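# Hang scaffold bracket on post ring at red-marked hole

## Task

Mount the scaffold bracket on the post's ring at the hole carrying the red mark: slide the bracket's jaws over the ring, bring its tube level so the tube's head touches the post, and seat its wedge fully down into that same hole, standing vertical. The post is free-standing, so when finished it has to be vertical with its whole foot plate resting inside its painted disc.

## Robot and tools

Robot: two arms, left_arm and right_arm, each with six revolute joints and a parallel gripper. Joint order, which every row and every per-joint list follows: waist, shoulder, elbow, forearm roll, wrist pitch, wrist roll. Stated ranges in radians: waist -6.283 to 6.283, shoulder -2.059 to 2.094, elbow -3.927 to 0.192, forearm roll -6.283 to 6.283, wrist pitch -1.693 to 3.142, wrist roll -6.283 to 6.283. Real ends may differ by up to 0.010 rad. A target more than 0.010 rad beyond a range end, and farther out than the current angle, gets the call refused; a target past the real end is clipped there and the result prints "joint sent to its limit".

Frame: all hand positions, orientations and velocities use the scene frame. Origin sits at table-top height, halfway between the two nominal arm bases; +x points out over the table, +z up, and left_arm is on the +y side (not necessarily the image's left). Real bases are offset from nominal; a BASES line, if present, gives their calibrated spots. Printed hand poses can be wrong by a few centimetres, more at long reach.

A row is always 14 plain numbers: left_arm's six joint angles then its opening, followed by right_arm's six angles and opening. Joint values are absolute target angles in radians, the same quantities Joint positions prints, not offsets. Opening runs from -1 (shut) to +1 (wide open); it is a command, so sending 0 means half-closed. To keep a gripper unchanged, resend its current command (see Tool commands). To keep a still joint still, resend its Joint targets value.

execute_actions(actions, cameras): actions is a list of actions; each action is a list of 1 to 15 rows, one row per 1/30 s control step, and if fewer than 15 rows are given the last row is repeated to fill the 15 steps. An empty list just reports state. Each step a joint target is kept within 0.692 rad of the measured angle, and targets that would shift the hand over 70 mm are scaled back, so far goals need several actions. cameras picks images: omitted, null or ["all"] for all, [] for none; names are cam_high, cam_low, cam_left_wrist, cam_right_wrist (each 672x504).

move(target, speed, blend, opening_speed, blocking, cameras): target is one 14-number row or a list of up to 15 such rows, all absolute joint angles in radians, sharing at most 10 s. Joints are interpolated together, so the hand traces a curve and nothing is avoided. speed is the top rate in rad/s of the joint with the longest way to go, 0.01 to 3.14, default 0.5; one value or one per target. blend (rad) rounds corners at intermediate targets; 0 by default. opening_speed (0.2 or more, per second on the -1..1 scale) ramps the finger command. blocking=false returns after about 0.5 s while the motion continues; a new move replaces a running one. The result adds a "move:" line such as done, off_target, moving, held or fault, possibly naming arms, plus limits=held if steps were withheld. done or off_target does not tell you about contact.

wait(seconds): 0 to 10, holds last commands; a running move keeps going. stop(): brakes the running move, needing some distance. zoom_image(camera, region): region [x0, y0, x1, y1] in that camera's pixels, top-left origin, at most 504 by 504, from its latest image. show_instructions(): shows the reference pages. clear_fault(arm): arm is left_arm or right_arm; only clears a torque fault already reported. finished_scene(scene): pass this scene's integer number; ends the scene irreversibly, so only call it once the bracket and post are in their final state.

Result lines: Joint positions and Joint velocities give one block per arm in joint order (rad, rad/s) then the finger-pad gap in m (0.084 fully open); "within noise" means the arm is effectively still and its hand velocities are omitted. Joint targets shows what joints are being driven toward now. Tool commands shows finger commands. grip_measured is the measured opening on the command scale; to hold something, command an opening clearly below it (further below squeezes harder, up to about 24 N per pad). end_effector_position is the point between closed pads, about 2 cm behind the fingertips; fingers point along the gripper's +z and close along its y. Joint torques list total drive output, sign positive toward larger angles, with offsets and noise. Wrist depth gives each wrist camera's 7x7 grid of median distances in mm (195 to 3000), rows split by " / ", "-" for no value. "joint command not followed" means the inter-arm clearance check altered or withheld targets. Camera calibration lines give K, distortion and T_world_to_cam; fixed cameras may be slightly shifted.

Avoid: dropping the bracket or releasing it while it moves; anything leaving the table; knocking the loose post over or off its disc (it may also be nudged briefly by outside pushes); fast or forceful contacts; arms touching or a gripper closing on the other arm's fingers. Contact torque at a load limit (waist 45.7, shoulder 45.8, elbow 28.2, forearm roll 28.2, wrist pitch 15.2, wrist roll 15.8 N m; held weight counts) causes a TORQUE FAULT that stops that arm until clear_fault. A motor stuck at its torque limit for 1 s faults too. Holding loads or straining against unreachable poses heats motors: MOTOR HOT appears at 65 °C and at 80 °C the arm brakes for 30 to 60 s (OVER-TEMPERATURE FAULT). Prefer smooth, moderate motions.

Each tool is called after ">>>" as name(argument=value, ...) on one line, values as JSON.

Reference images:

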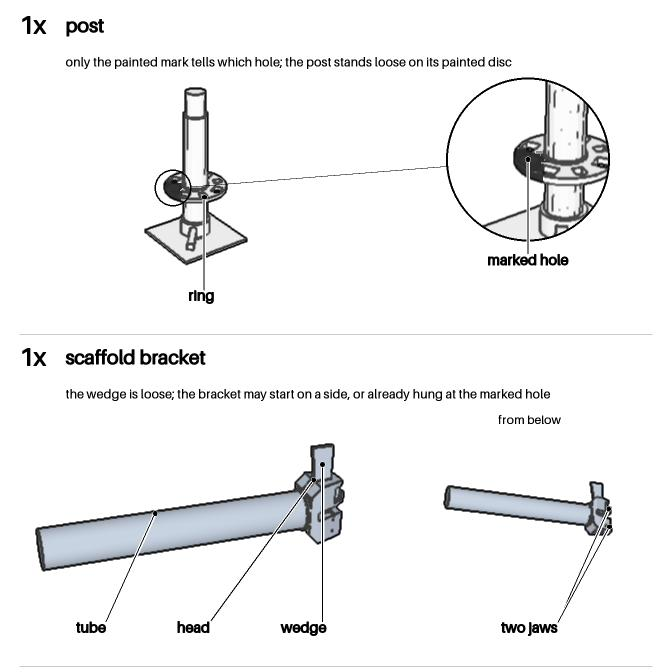

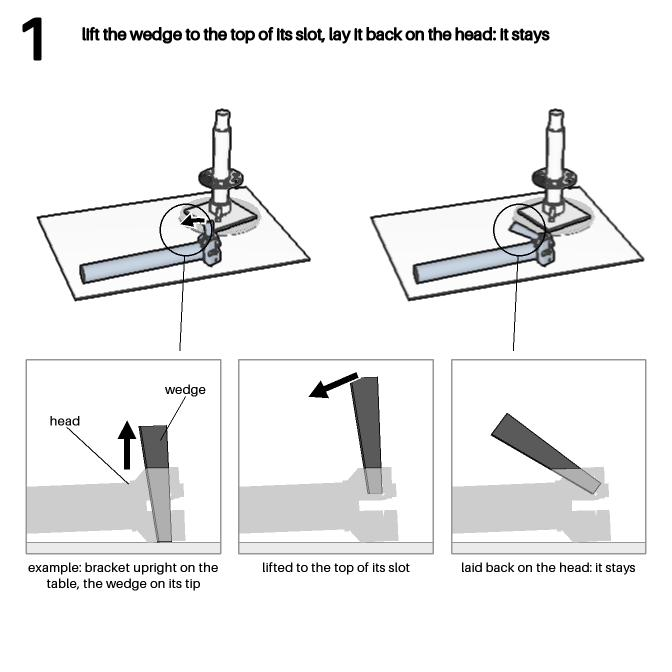

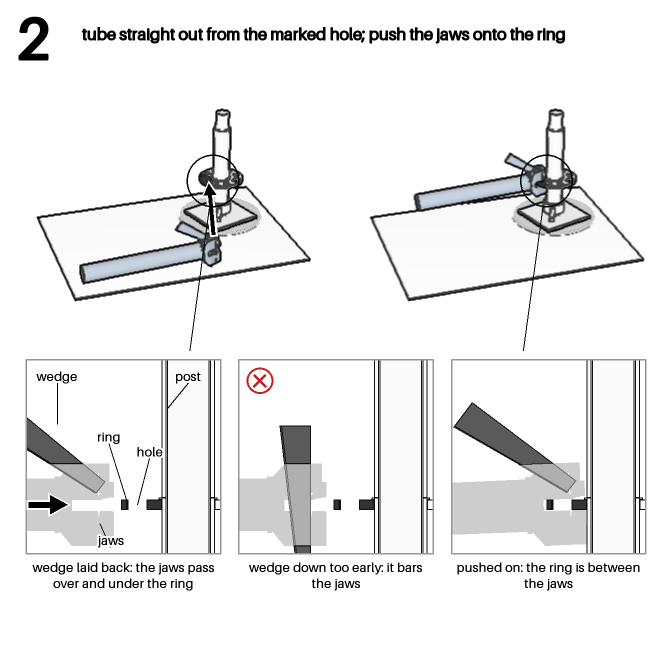

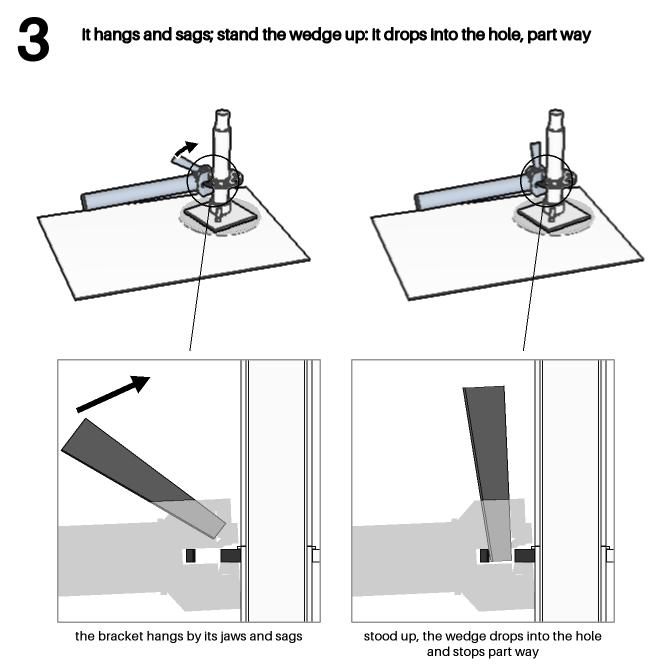

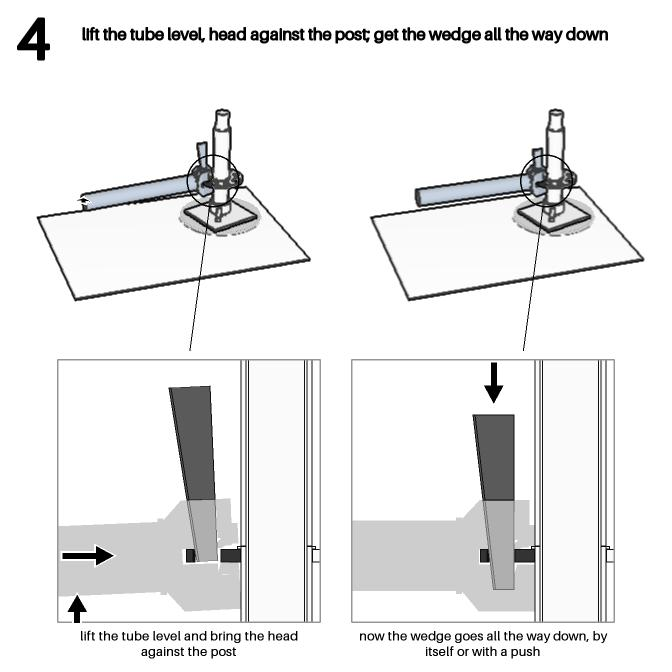

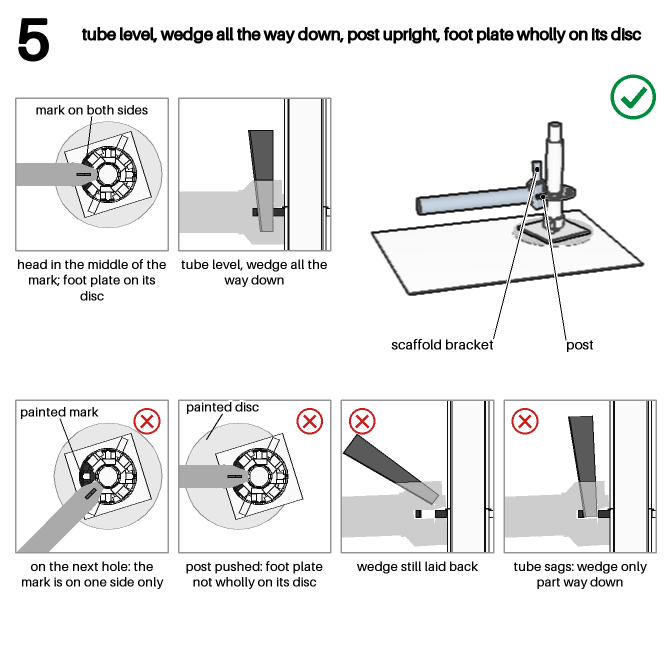

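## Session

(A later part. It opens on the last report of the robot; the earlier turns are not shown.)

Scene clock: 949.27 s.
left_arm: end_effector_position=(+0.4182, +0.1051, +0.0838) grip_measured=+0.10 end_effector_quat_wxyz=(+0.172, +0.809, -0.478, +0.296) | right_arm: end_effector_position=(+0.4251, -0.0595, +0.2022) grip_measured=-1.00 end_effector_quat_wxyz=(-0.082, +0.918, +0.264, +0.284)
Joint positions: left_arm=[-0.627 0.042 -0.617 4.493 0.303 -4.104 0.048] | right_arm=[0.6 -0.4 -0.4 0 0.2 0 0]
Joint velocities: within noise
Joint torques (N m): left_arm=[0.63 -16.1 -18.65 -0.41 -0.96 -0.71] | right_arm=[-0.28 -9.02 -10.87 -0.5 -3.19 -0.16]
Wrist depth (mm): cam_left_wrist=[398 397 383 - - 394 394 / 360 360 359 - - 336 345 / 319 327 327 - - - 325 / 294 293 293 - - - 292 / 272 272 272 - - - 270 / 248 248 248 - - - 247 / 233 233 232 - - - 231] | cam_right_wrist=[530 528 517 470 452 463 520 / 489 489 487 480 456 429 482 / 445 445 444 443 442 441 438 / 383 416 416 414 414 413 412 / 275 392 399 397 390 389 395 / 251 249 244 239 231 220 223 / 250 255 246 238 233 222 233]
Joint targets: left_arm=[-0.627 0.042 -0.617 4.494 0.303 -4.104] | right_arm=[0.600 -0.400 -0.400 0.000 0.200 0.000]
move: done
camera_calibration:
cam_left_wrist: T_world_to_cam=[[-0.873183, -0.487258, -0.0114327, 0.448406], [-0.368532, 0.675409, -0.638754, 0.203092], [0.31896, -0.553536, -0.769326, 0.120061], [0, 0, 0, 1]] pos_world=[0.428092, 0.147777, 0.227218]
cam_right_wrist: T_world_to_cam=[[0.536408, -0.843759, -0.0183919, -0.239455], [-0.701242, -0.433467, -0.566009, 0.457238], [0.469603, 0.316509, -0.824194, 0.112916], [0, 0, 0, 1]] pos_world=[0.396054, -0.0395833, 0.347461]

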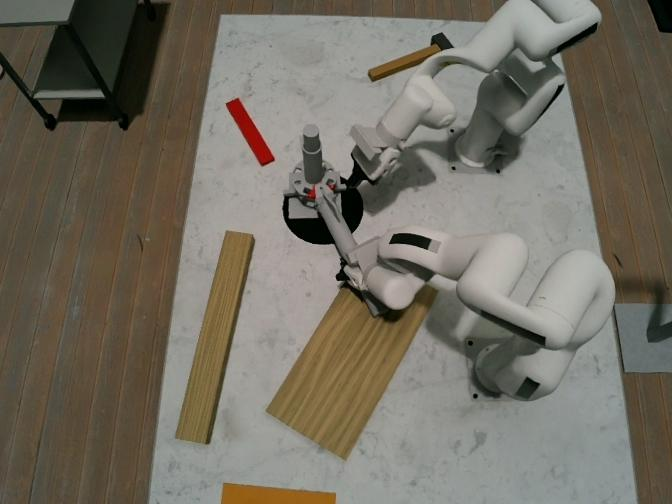

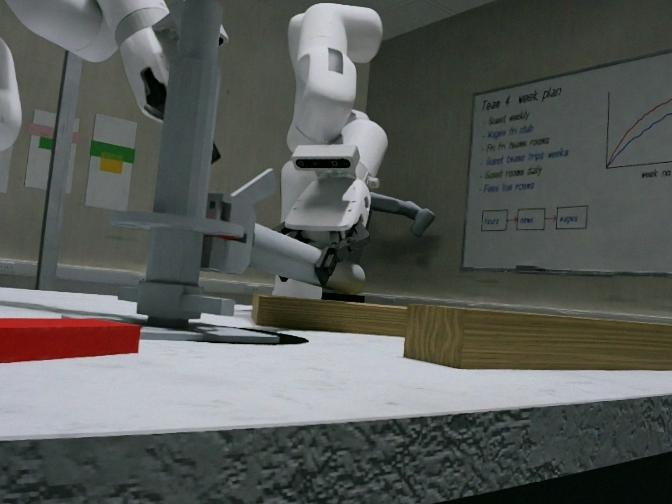

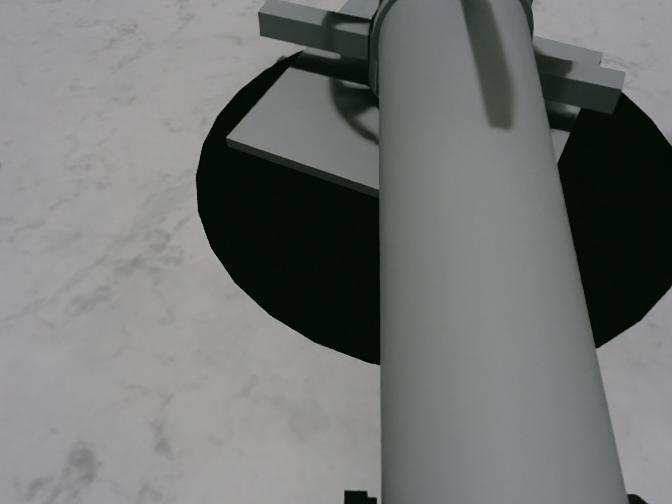

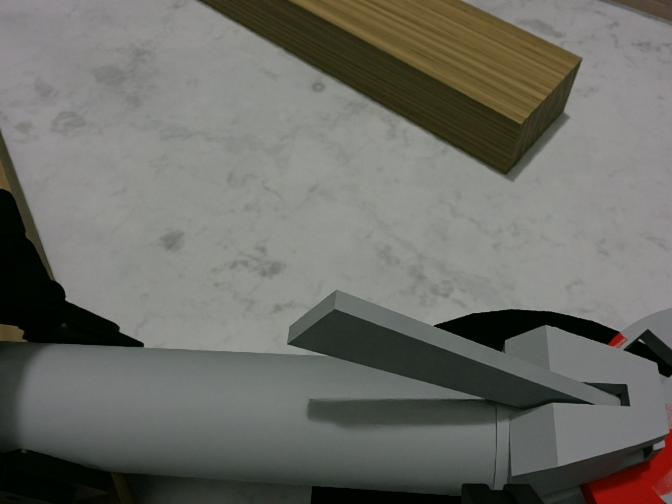

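>>> move(target=[-0.6267,0.0225,-0.620,4.5125,0.3165,-4.130,-1,0.60,-0.40,-0.40,0,0.2,0,-1], speed=0.02)

>>> zoom_image(camera="cam_low", region=[170, 130, 370, 280])

Scene clock: 955.80 s.
left_arm: end_effector_position=(+0.4206, +0.0993, +0.0941) grip_measured=+0.09 end_effector_quat_wxyz=(+0.180, +0.805, -0.477, +0.303) end_effector_velocity=(+0.001, +0.000, +0.001) end_effector_angular_velocity=(-0.001, +0.000, +0.003) | right_arm: end_effector_position=(+0.4251, -0.0595, +0.2022) grip_measured=-1.00 end_effector_quat_wxyz=(-0.082, +0.918, +0.264, +0.284)
Joint positions: left_arm=[-0.627 0.023 -0.62 4.512 0.316 -4.13 0.048] | right_arm=[0.6 -0.4 -0.4 0 0.2 0 0]
Joint velocities: left_arm=[0 -0.002 -0.001 0.002 -0.001 -0.005 0] | right_arm=[within noise]
Joint torques (N m): left_arm=[0.08 -23.64 -26.3 0.69 0.69 -0.61] | right_arm=[-0.12 -8.91 -10.93 -0.6 -3.21 -0.08]
Wrist depth (mm): cam_left_wrist=[425 426 425 221 204 410 426 / 383 382 383 - 201 322 383 / 348 348 339 - - 339 338 / 310 310 309 - - - 310 / 287 286 287 - - - 287 / 260 260 260 - - - 260 / 244 244 243 - - - 243] | cam_right_wrist=[530 527 518 469 453 463 520 / 490 489 488 479 456 428 482 / 447 444 443 442 441 441 440 / 267 416 416 415 414 413 412 / 265 392 391 202 389 389 270 / 244 243 241 236 233 218 217 / 238 253 245 236 232 229 233]
Joint targets: left_arm=[-0.627 0.022 -0.620 4.512 0.317 -4.130] | right_arm=[0.600 -0.400 -0.400 0.000 0.200 0.000]
move: done
camera_calibration:
cam_left_wrist: T_world_to_cam=[[-0.874758, -0.48453, -0.00542759, 0.44768], [-0.362744, 0.662234, -0.65564, 0.21493], [0.321271, -0.571557, -0.755054, 0.123519], [0, 0, 0, 1]] pos_world=[0.429893, 0.145178, 0.23661]
cam_right_wrist: T_world_to_cam=[[0.536408, -0.843759, -0.0183919, -0.239455], [-0.701242, -0.433467, -0.566009, 0.457238], [0.469603, 0.316509, -0.824194, 0.112916], [0, 0, 0, 1]] pos_world=[0.396054, -0.0395833, 0.347461]

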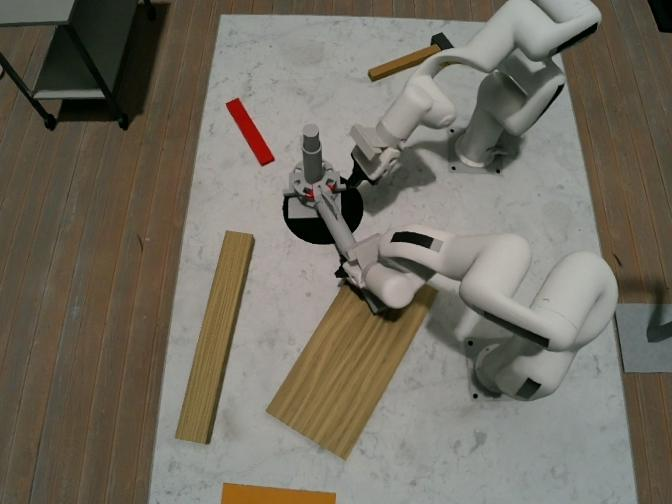

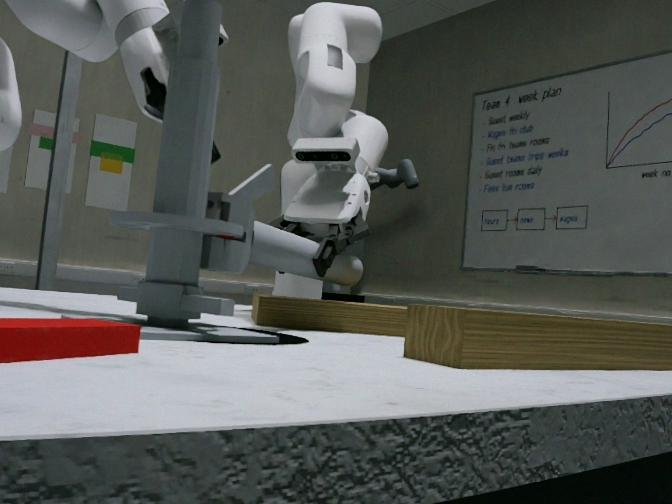

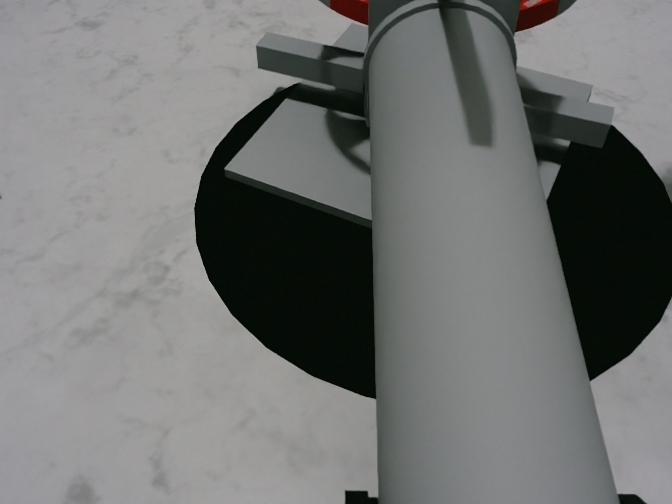

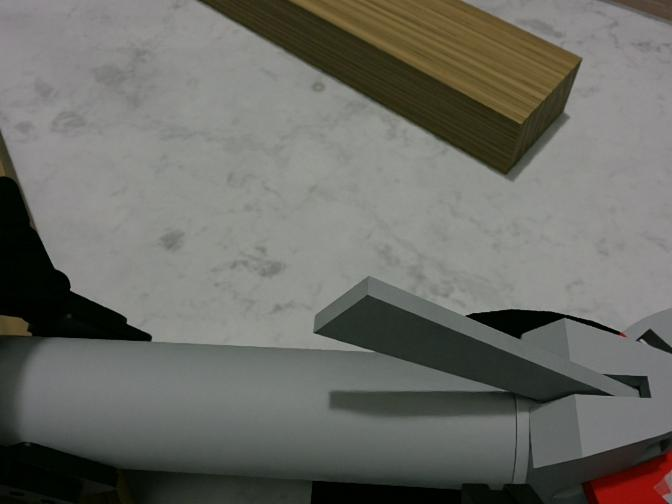

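Scaled by 2.520 from the camera's 672x504 image, which has a finer 960x720 frame.

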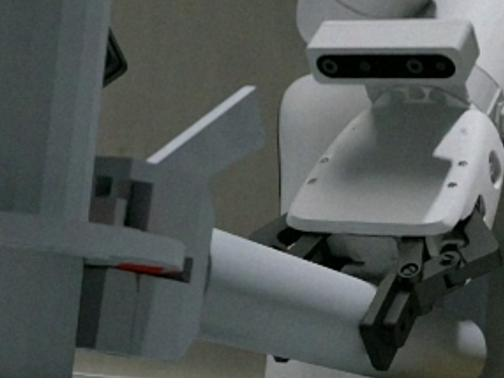

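>>> move(target=[[-0.6267,0.0225,-0.620,4.5125,0.3165,-4.130,-1,0.7135,-0.35,-0.38,0,0.125,0,-1],[-0.6267,0.0225,-0.620,4.5125,0.3165,-4.130,-1,0.7135,-0.0416,-0.6167,0,0.0583,0,-1]], speed=[0.3,0.12])

>>> zoom_image(camera="cam_low", region=[170, 130, 370, 280])

Scene clock: 964.40 s.
left_arm: end_effector_position=(+0.4206, +0.0992, +0.0942) grip_measured=+0.09 end_effector_quat_wxyz=(+0.180, +0.805, -0.477, +0.304) | right_arm: end_effector_position=(+0.4541, +0.0278, +0.1653) grip_measured=-1.00 end_effector_quat_wxyz=(-0.098, +0.902, +0.316, +0.279)
Joint positions: left_arm=[-0.627 0.023 -0.62 4.513 0.316 -4.13 0.048] | right_arm=[0.714 -0.042 -0.617 0 0.058 0 0]
Joint velocities: within noise
Joint torques (N m): left_arm=[0.59 -22.52 -24.11 0.25 0.14 -0.17] | right_arm=[-0.1 -13.99 -10.23 -0.07 -3.28 -0.14]
Wrist depth (mm): cam_left_wrist=[426 427 - - - - 410 / 383 383 - - - - 383 / 348 348 339 - - 340 338 / 310 310 310 - - - 310 / 287 287 287 - - - 286 / 260 260 260 - - - 261 / 244 243 244 - - - 244] | cam_right_wrist=[443 471 469 468 422 393 394 / 383 425 434 434 423 392 364 / 349 396 396 395 393 393 370 / 334 364 371 370 369 368 367 / - 206 349 348 347 346 346 / - 199 329 323 327 327 326 / - 200 207 306 305 304 304]
Joint targets: left_arm=[-0.627 0.022 -0.620 4.512 0.317 -4.130] | right_arm=[0.714 -0.042 -0.617 0.000 0.058 0.000]
move: done
camera_calibration:
cam_left_wrist: T_world_to_cam=[[-0.874803, -0.48445, -0.00537992, 0.447628], [-0.362647, 0.662139, -0.655789, 0.215069], [0.321259, -0.571735, -0.754925, 0.123538], [0, 0, 0, 1]] pos_world=[0.429893, 0.145079, 0.23671]
cam_right_wrist: T_world_to_cam=[[0.628514, -0.777579, -0.0184771, -0.225656], [-0.647663, -0.510053, -0.56602, 0.47231], [0.430701, 0.367719, -0.824184, 0.0575038], [0, 0, 0, 1]] pos_world=[0.422958, 0.0442924, 0.310561]

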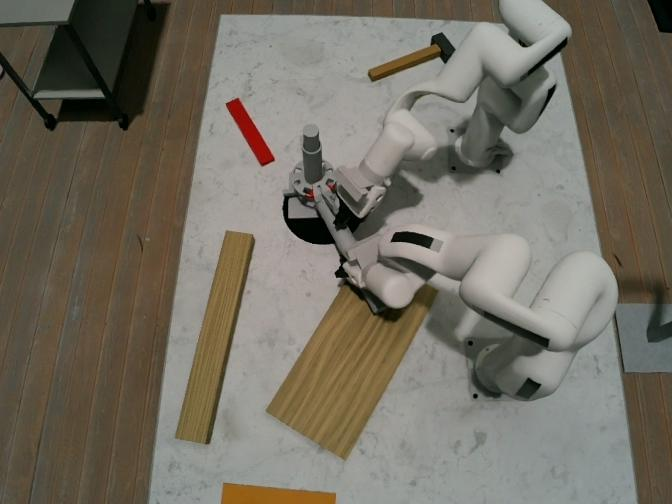

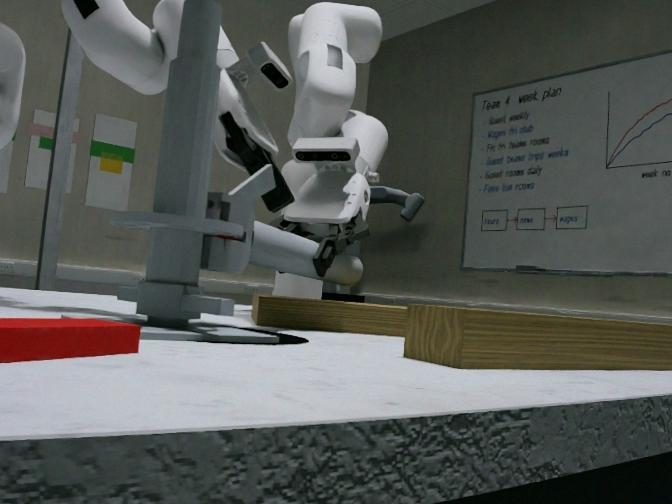

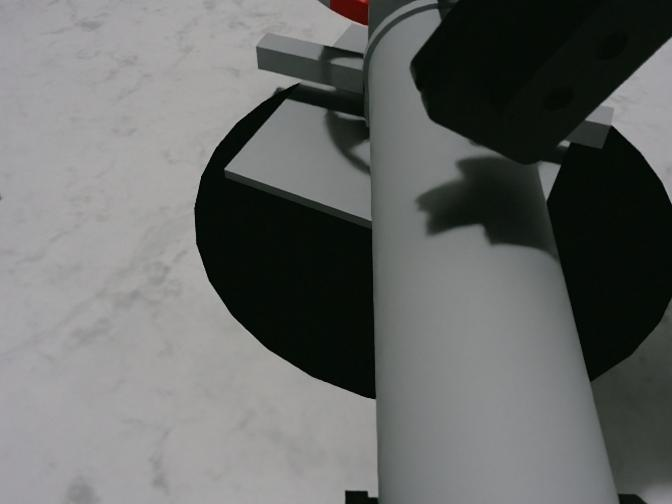

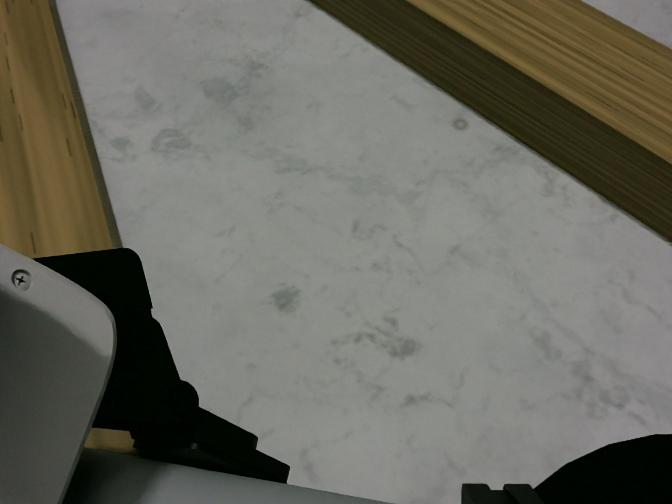

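Scaled by 2.520 from the camera's 672x504 image, which has a finer 960x720 frame.

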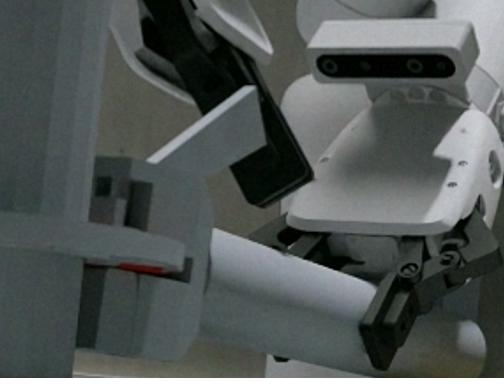

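>>> move(target=[-0.6267,0.0225,-0.620,4.5125,0.3165,-4.130,-1,0.660,-0.0416,-0.6167,0,0.0583,0,-1], speed=0.04, cameras=["cam_low","cam_left_wrist"])

>>> zoom_image(camera="cam_low", region=[170, 130, 370, 280])

Scene clock: 970.53 s.
left_arm: end_effector_position=(+0.4206, +0.0992, +0.0942) grip_measured=+0.09 end_effector_quat_wxyz=(+0.180, +0.805, -0.477, +0.304) | right_arm: end_effector_position=(+0.4707, +0.0058, +0.1653) grip_measured=-1.00 end_effector_quat_wxyz=(-0.090, +0.910, +0.292, +0.281)
Joint positions: left_arm=[-0.627 0.023 -0.62 4.512 0.316 -4.13 0.048] | right_arm=[0.66 -0.042 -0.617 0 0.058 0 0]
Joint velocities: within noise
Joint torques (N m): left_arm=[0.3 -19.73 -19.25 0.74 -0.41 -0.24] | right_arm=[-2.39 -14.68 -11.01 0.21 -3.78 -0.06]
Wrist depth (mm): cam_left_wrist=[427 427 411 - - 411 427 / 384 384 384 - - 323 383 / 349 349 339 - - 340 339 / 311 311 311 - - - 310 / 287 287 287 - - - 287 / 261 261 261 - - - 261 / 244 244 244 - - - 244] | cam_right_wrist=[471 470 470 434 396 394 464 / 436 426 434 433 412 374 356 / 388 396 396 394 393 384 348 / 364 371 371 370 369 368 367 / 313 349 349 348 347 346 346 / 290 329 329 323 327 327 326 / 198 209 306 306 305 304 304]
Joint targets: left_arm=[-0.627 0.022 -0.620 4.512 0.317 -4.130] | right_arm=[0.660 -0.042 -0.617 0.000 0.058 0.000]
move: done
camera_calibration:
cam_left_wrist: T_world_to_cam=[[-0.874771, -0.484507, -0.0053227, 0.447609], [-0.362724, 0.662097, -0.655789, 0.215108], [0.321259, -0.571735, -0.754925, 0.123538], [0, 0, 0, 1]] pos_world=[0.429893, 0.145078, 0.23671]
Images, in order (width x height): cam_low 672x504, cam_left_wrist 672x504.

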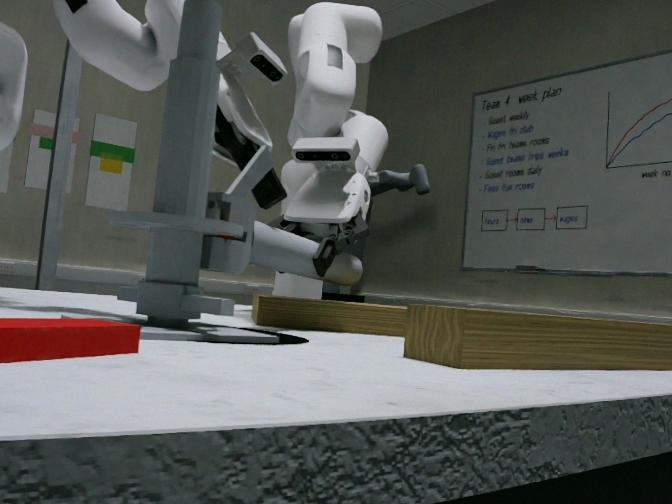

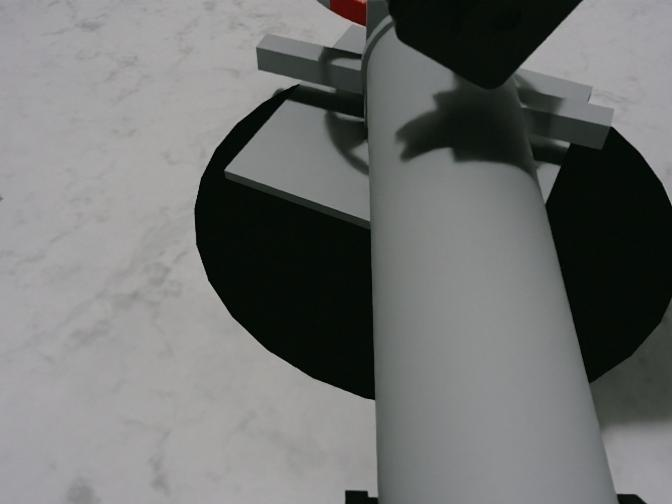

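Scaled by 2.520 from the camera's 672x504 image, which has a finer 960x720 frame.

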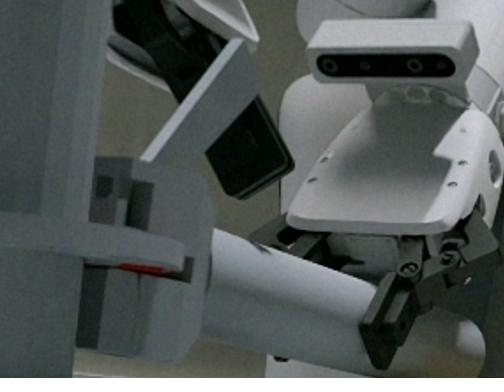

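>>> move(target=[[-0.6267,0.0225,-0.620,4.5125,0.3165,-4.130,-1,0.625,-0.071,-0.627,0,0.098,0,-1],[-0.6267,0.0225,-0.620,4.5125,0.3165,-4.130,-1,0.595,-0.1027,-0.638,0,0.1406,0,-1]], speed=0.04, cameras=["cam_low","cam_right_wrist"])

>>> zoom_image(camera="cam_low", region=[170, 130, 370, 280])

Scene clock: 978.30 s.
left_arm: end_effector_position=(+0.4206, +0.0992, +0.0942) grip_measured=+0.09 end_effector_quat_wxyz=(+0.180, +0.805, -0.477, +0.304) | right_arm: end_effector_position=(+0.4893, -0.0222, +0.1903) grip_measured=-1.00 end_effector_quat_wxyz=(-0.081, +0.919, +0.262, +0.284)
Joint positions: left_arm=[-0.627 0.023 -0.62 4.512 0.317 -4.13 0.048] | right_arm=[0.595 -0.103 -0.638 0 0.14 0 0]
Joint velocities: within noise
Joint torques (N m): left_arm=[0.6 -19.55 -19.69 0.73 -0.39 -0.05] | right_arm=[-1.2 -14.38 -11.1 0.01 -2.94 -0.19]
Wrist depth (mm): cam_left_wrist=[427 428 426 221 205 412 427 / 384 384 385 - 201 323 384 / 349 348 340 - - 340 338 / 310 310 310 - - - 310 / 287 287 287 - - - 287 / 261 261 261 - - - 261 / 244 244 244 - - - 244] | cam_right_wrist=[510 496 447 435 434 503 1652 / 472 471 459 424 401 400 464 / 430 428 428 427 414 373 423 / 402 402 401 400 399 393 397 / 379 378 377 376 375 374 374 / 358 356 355 355 354 353 347 / 326 332 332 331 330 329 328]
Joint targets: left_arm=[-0.627 0.022 -0.620 4.512 0.317 -4.130] | right_arm=[0.595 -0.103 -0.638 0.000 0.141 0.000]
move: done
camera_calibration:
cam_right_wrist: T_world_to_cam=[[0.532328, -0.846339, -0.0183676, -0.240679], [-0.703248, -0.43004, -0.566135, 0.512821], [0.471243, 0.314286, -0.824108, 0.0602549], [0, 0, 0, 1]] pos_world=[0.460366, -0.0021, 0.335562]
Images, in order (width x height): cam_low 672x504, cam_right_wrist 672x504.

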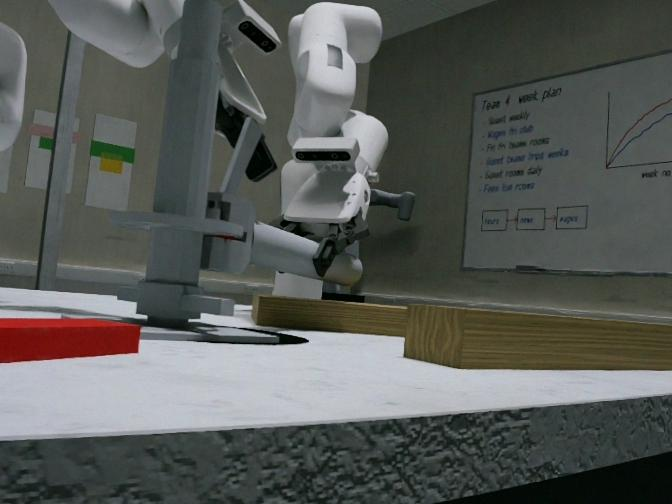

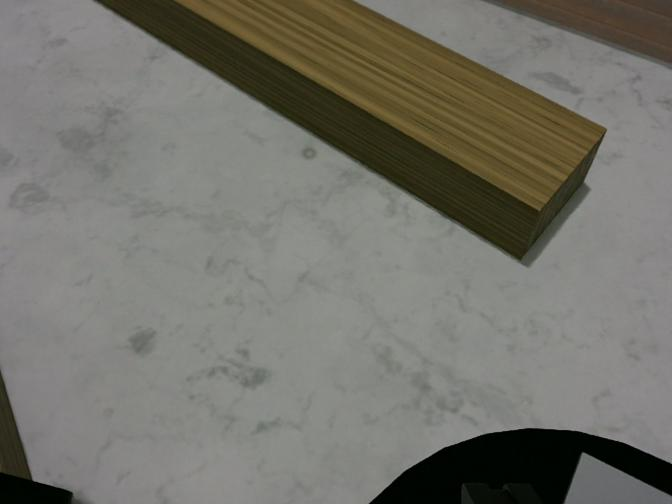

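Scaled by 2.520 from the camera's 672x504 image, which has a finer 960x720 frame.

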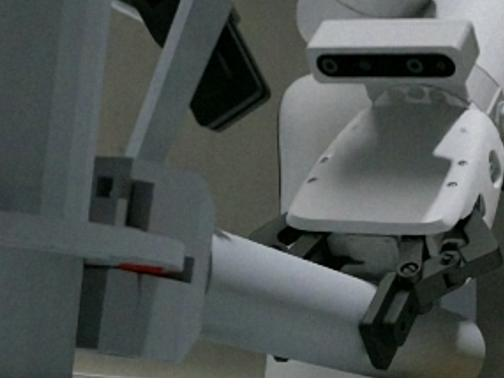

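>>> move(target=[[-0.6267,0.0225,-0.620,4.5125,0.3165,-4.130,-1,0.565,-0.110,-0.641,0,0.151,0,-1],[-0.6267,0.0225,-0.620,4.5125,0.3165,-4.130,-1,0.545,-0.110,-0.641,0,0.151,0,-1]], speed=0.03, cameras=["cam_low","cam_right_wrist"])

>>> zoom_image(camera="cam_low", region=[170, 130, 370, 280])

Scene clock: 984.10 s.
left_arm: end_effector_position=(+0.4206, +0.0992, +0.0943) grip_measured=+0.09 end_effector_quat_wxyz=(+0.180, +0.805, -0.477, +0.304) | right_arm: end_effector_position=(+0.5023, -0.0445, +0.1936) grip_measured=-1.00 end_effector_quat_wxyz=(-0.074, +0.925, +0.239, +0.286)
Joint positions: left_arm=[-0.627 0.022 -0.62 4.512 0.317 -4.13 0.048] | right_arm=[0.545 -0.11 -0.641 0 0.151 0 0]
Joint velocities: within noise
Joint torques (N m): left_arm=[1 -17.57 -14.06 0.62 -1.5 0.62] | right_arm=[-6.09 -11.69 -9.96 0.27 -2.83 -0.14]
Wrist depth (mm): cam_left_wrist=[428 427 428 221 206 262 428 / 384 385 385 - 201 326 385 / 349 349 340 - - 340 339 / 311 311 311 - - 311 311 / 287 287 287 - - - 287 / 261 261 261 - - - 261 / 244 244 244 - - - 244] | cam_right_wrist=[502 454 441 510 510 510 1652 / 477 465 437 407 405 470 468 / 435 433 433 421 378 419 427 / 407 406 405 403 402 402 401 / 383 382 381 380 380 378 378 / 361 359 359 359 357 357 350 / 335 336 334 334 334 327 338]
Joint targets: left_arm=[-0.627 0.022 -0.620 4.512 0.317 -4.130] | right_arm=[0.545 -0.110 -0.641 0.000 0.151 0.000]
move: done
camera_calibration:
cam_right_wrist: T_world_to_cam=[[0.489376, -0.871879, -0.0184, -0.24595], [-0.723853, -0.394343, -0.566154, 0.526114], [0.486362, 0.290381, -0.824094, 0.0551224], [0, 0, 0, 1]] pos_world=[0.474382, -0.0229762, 0.338762]
Images, in order (width x height): cam_low 672x504, cam_right_wrist 672x504.

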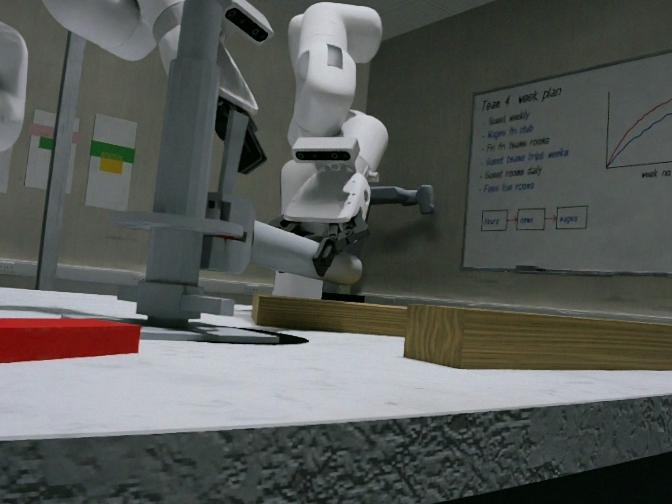

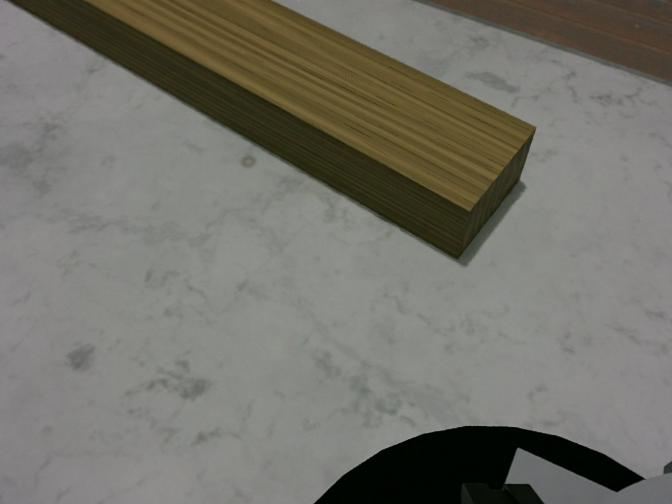

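Scaled by 2.520 from the camera's 672x504 image, which has a finer 960x720 frame.

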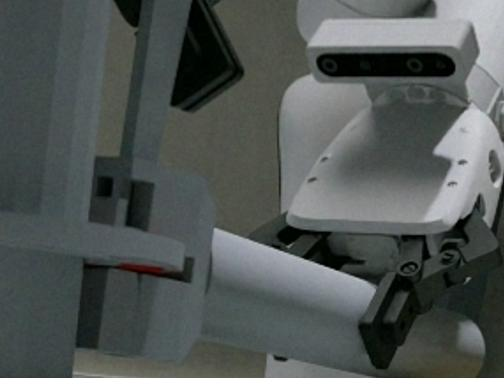

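>>> move(target=[[-0.6267,0.0225,-0.620,4.5125,0.3165,-4.130,-1,0.595,-0.110,-0.641,0,0.151,0,-1],[-0.6267,0.0225,-0.620,4.5125,0.3165,-4.130,-1,0.60,-0.42,-0.45,0,0.27,0,-1],[-0.6267,0.0225,-0.620,4.5125,0.3165,-4.130,-1,0.507,-0.42,-0.60,0,0.42,0,-1]], speed=[0.08,0.3,0.3])

>>> zoom_image(camera="cam_low", region=[150, 90, 350, 290])

>>> zoom_image(camera="cam_right_wrist", region=[250, 200, 672, 504])

Scene clock: 998.33 s.
left_arm: end_effector_position=(+0.4206, +0.0992, +0.0942) grip_measured=+0.09 end_effector_quat_wxyz=(+0.180, +0.805, -0.477, +0.304) | right_arm: end_effector_position=(+0.4695, -0.0831, +0.2707) grip_measured=-1.00 end_effector_quat_wxyz=(-0.068, +0.929, +0.221, +0.287)
Joint positions: left_arm=[-0.627 0.022 -0.62 4.513 0.316 -4.13 0.048] | right_arm=[0.507 -0.42 -0.6 0 0.42 0 0]
Joint velocities: within noise
Joint torques (N m): left_arm=[-0.84 -21.48 -22.62 0.52 0.27 0.01] | right_arm=[-0.92 -9.34 -11.55 -0.2 -3.1 -0.08]
Wrist depth (mm): cam_left_wrist=[427 426 427 220 205 411 426 / 383 383 383 - 200 323 383 / 349 348 340 - - 339 338 / 310 310 310 - - - 310 / 287 287 287 - - - 287 / 261 261 260 - - - 261 / 244 244 244 - - - 244] | cam_right_wrist=[579 560 630 630 1783 1770 1769 / 577 559 517 515 580 579 1630 / 534 533 521 480 480 528 527 / 501 500 498 494 495 495 - / 470 469 469 468 466 465 - / 444 442 442 441 441 - - / 413 412 412 291 218 - -]
Joint targets: left_arm=[-0.627 0.022 -0.620 4.512 0.317 -4.130] | right_arm=[0.507 -0.420 -0.600 0.000 0.420 0.000]
move: done
camera_calibration:
cam_left_wrist: T_world_to_cam=[[-0.874771, -0.484507, -0.0053227, 0.447609], [-0.362724, 0.662097, -0.655789, 0.215108], [0.321259, -0.571735, -0.754925, 0.123538], [0, 0, 0, 1]] pos_world=[0.429893, 0.145078, 0.23671]
cam_right_wrist: T_world_to_cam=[[0.455832, -0.889876, -0.0183643, -0.247991], [-0.73844, -0.36658, -0.565974, 0.539879], [0.496915, 0.27155, -0.824219, 0.139353], [0, 0, 0, 1]] pos_world=[0.442464, -0.0606141, 0.415861]

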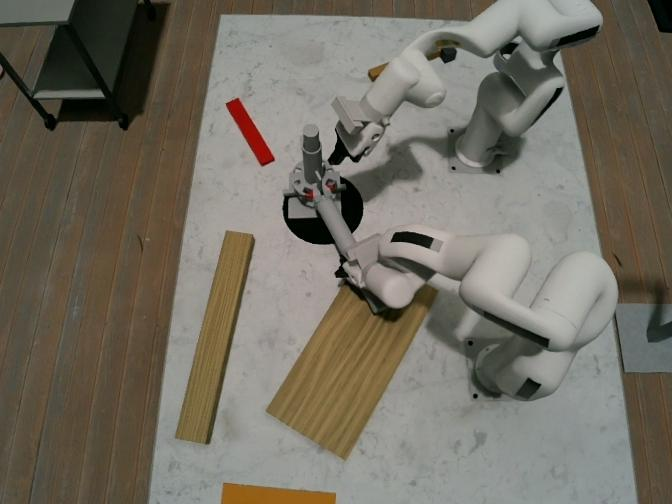

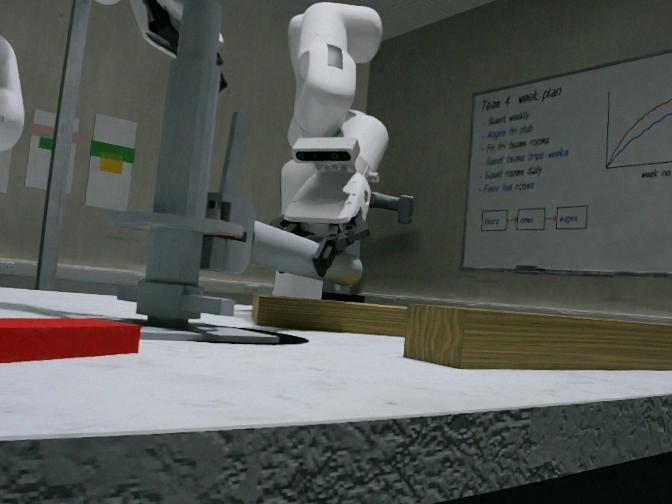

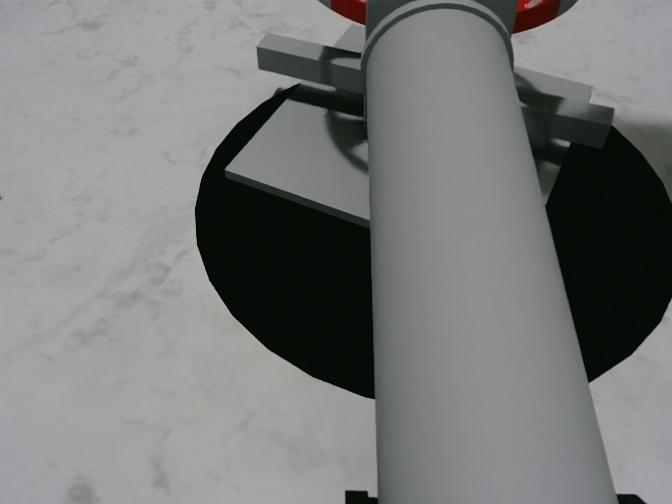

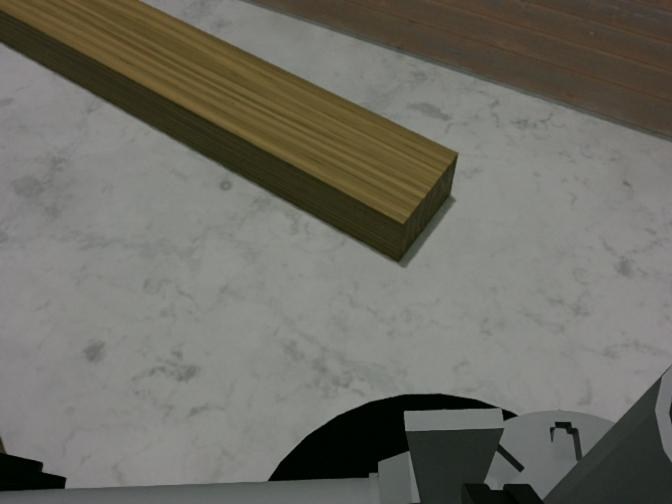

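Scaled by 2.520 from the camera's 672x504 image, which has a finer 960x720 frame.

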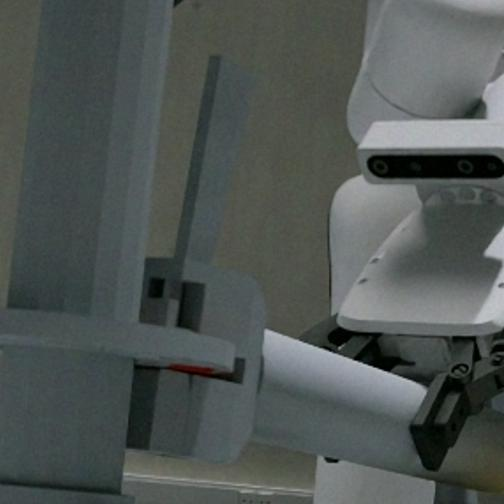

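Scaled by 1.194 from the camera's 672x504 image, which has a finer 960x720 frame.

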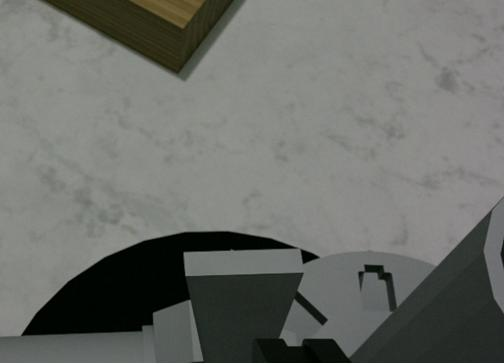

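>>> move(target=[[-0.6267,0.0225,-0.620,4.5125,0.3165,-4.130,-1,0.504,-0.2419,-0.7385,0,0.3804,0,-1],[-0.6267,0.0225,-0.620,4.5125,0.3165,-4.130,-1,0.504,-0.1956,-0.6899,0,0.2855,0,-1]], speed=[0.2,0.03], cameras=["cam_low","cam_right_wrist"])

>>> zoom_image(camera="cam_low", region=[150, 90, 350, 290])

Scene clock: 1012.63 s.
left_arm: end_effector_position=(+0.4206, +0.0992, +0.0942) grip_measured=+0.09 end_effector_quat_wxyz=(+0.180, +0.805, -0.477, +0.304) | right_arm: end_effector_position=(+0.5116, -0.0636, +0.2359) grip_measured=-1.00 end_effector_quat_wxyz=(-0.068, +0.929, +0.220, +0.288)
Joint positions: left_arm=[-0.627 0.022 -0.62 4.513 0.316 -4.13 0.048] | right_arm=[0.504 -0.196 -0.69 0 0.285 0 0]
Joint velocities: within noise
Joint torques (N m): left_arm=[0.2 -20.6 -19.11 0.83 -0.13 0.16] | right_arm=[-9.48 7.56 3.99 -0.61 7.3 -0.54]
Wrist depth (mm): cam_left_wrist=[427 427 412 221 205 411 427 / 384 384 383 - 200 330 384 / 348 349 340 - - 340 338 / 311 311 311 - - - 310 / 287 287 287 - - - 287 / 261 261 261 - - - 261 / 244 244 244 - - - 244] | cam_right_wrist=[516 513 584 1753 1738 1740 1711 / 529 486 472 524 538 523 1587 / 494 493 472 429 436 487 485 / 462 460 460 448 432 457 455 / 434 434 432 431 430 429 427 / 409 409 407 406 406 404 404 / 380 379 379 378 377 377 382]
Joint targets: left_arm=[-0.627 0.022 -0.620 4.512 0.317 -4.130] | right_arm=[0.504 -0.196 -0.690 0.000 0.285 0.000]
move: done
camera_calibration:
cam_right_wrist: T_world_to_cam=[[0.453146, -0.891245, -0.0184611, -0.249064], [-0.738598, -0.363777, -0.567574, 0.559189], [0.499132, 0.270829, -0.823115, 0.0829604], [0, 0, 0, 1]] pos_world=[0.48447, -0.0410253, 0.381069]
Images, in order (width x height): cam_low 672x504, cam_right_wrist 672x504.

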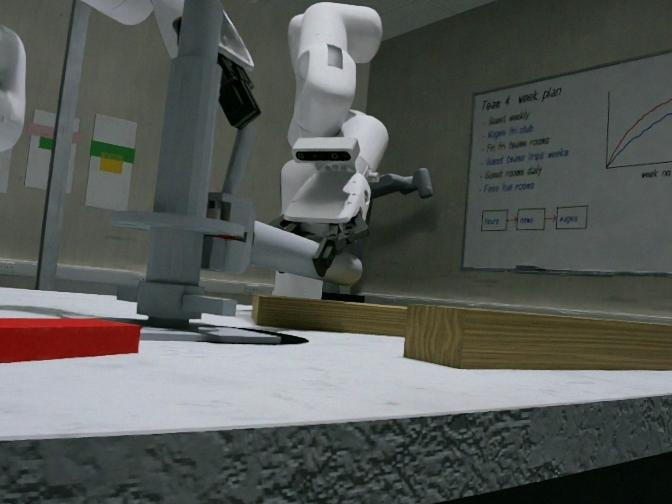

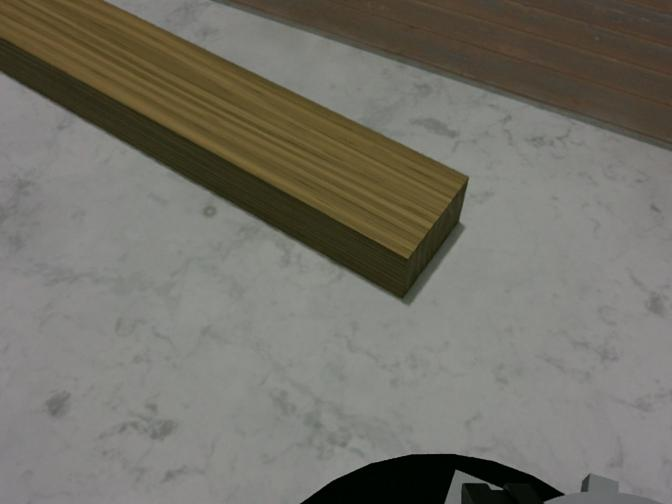

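Scaled by 2.520 from the camera's 672x504 image, which has a finer 960x720 frame.

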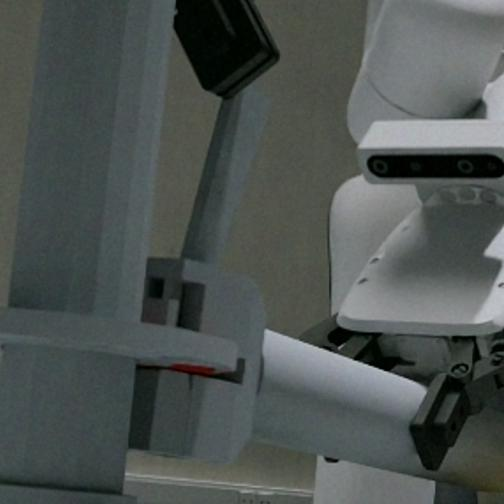

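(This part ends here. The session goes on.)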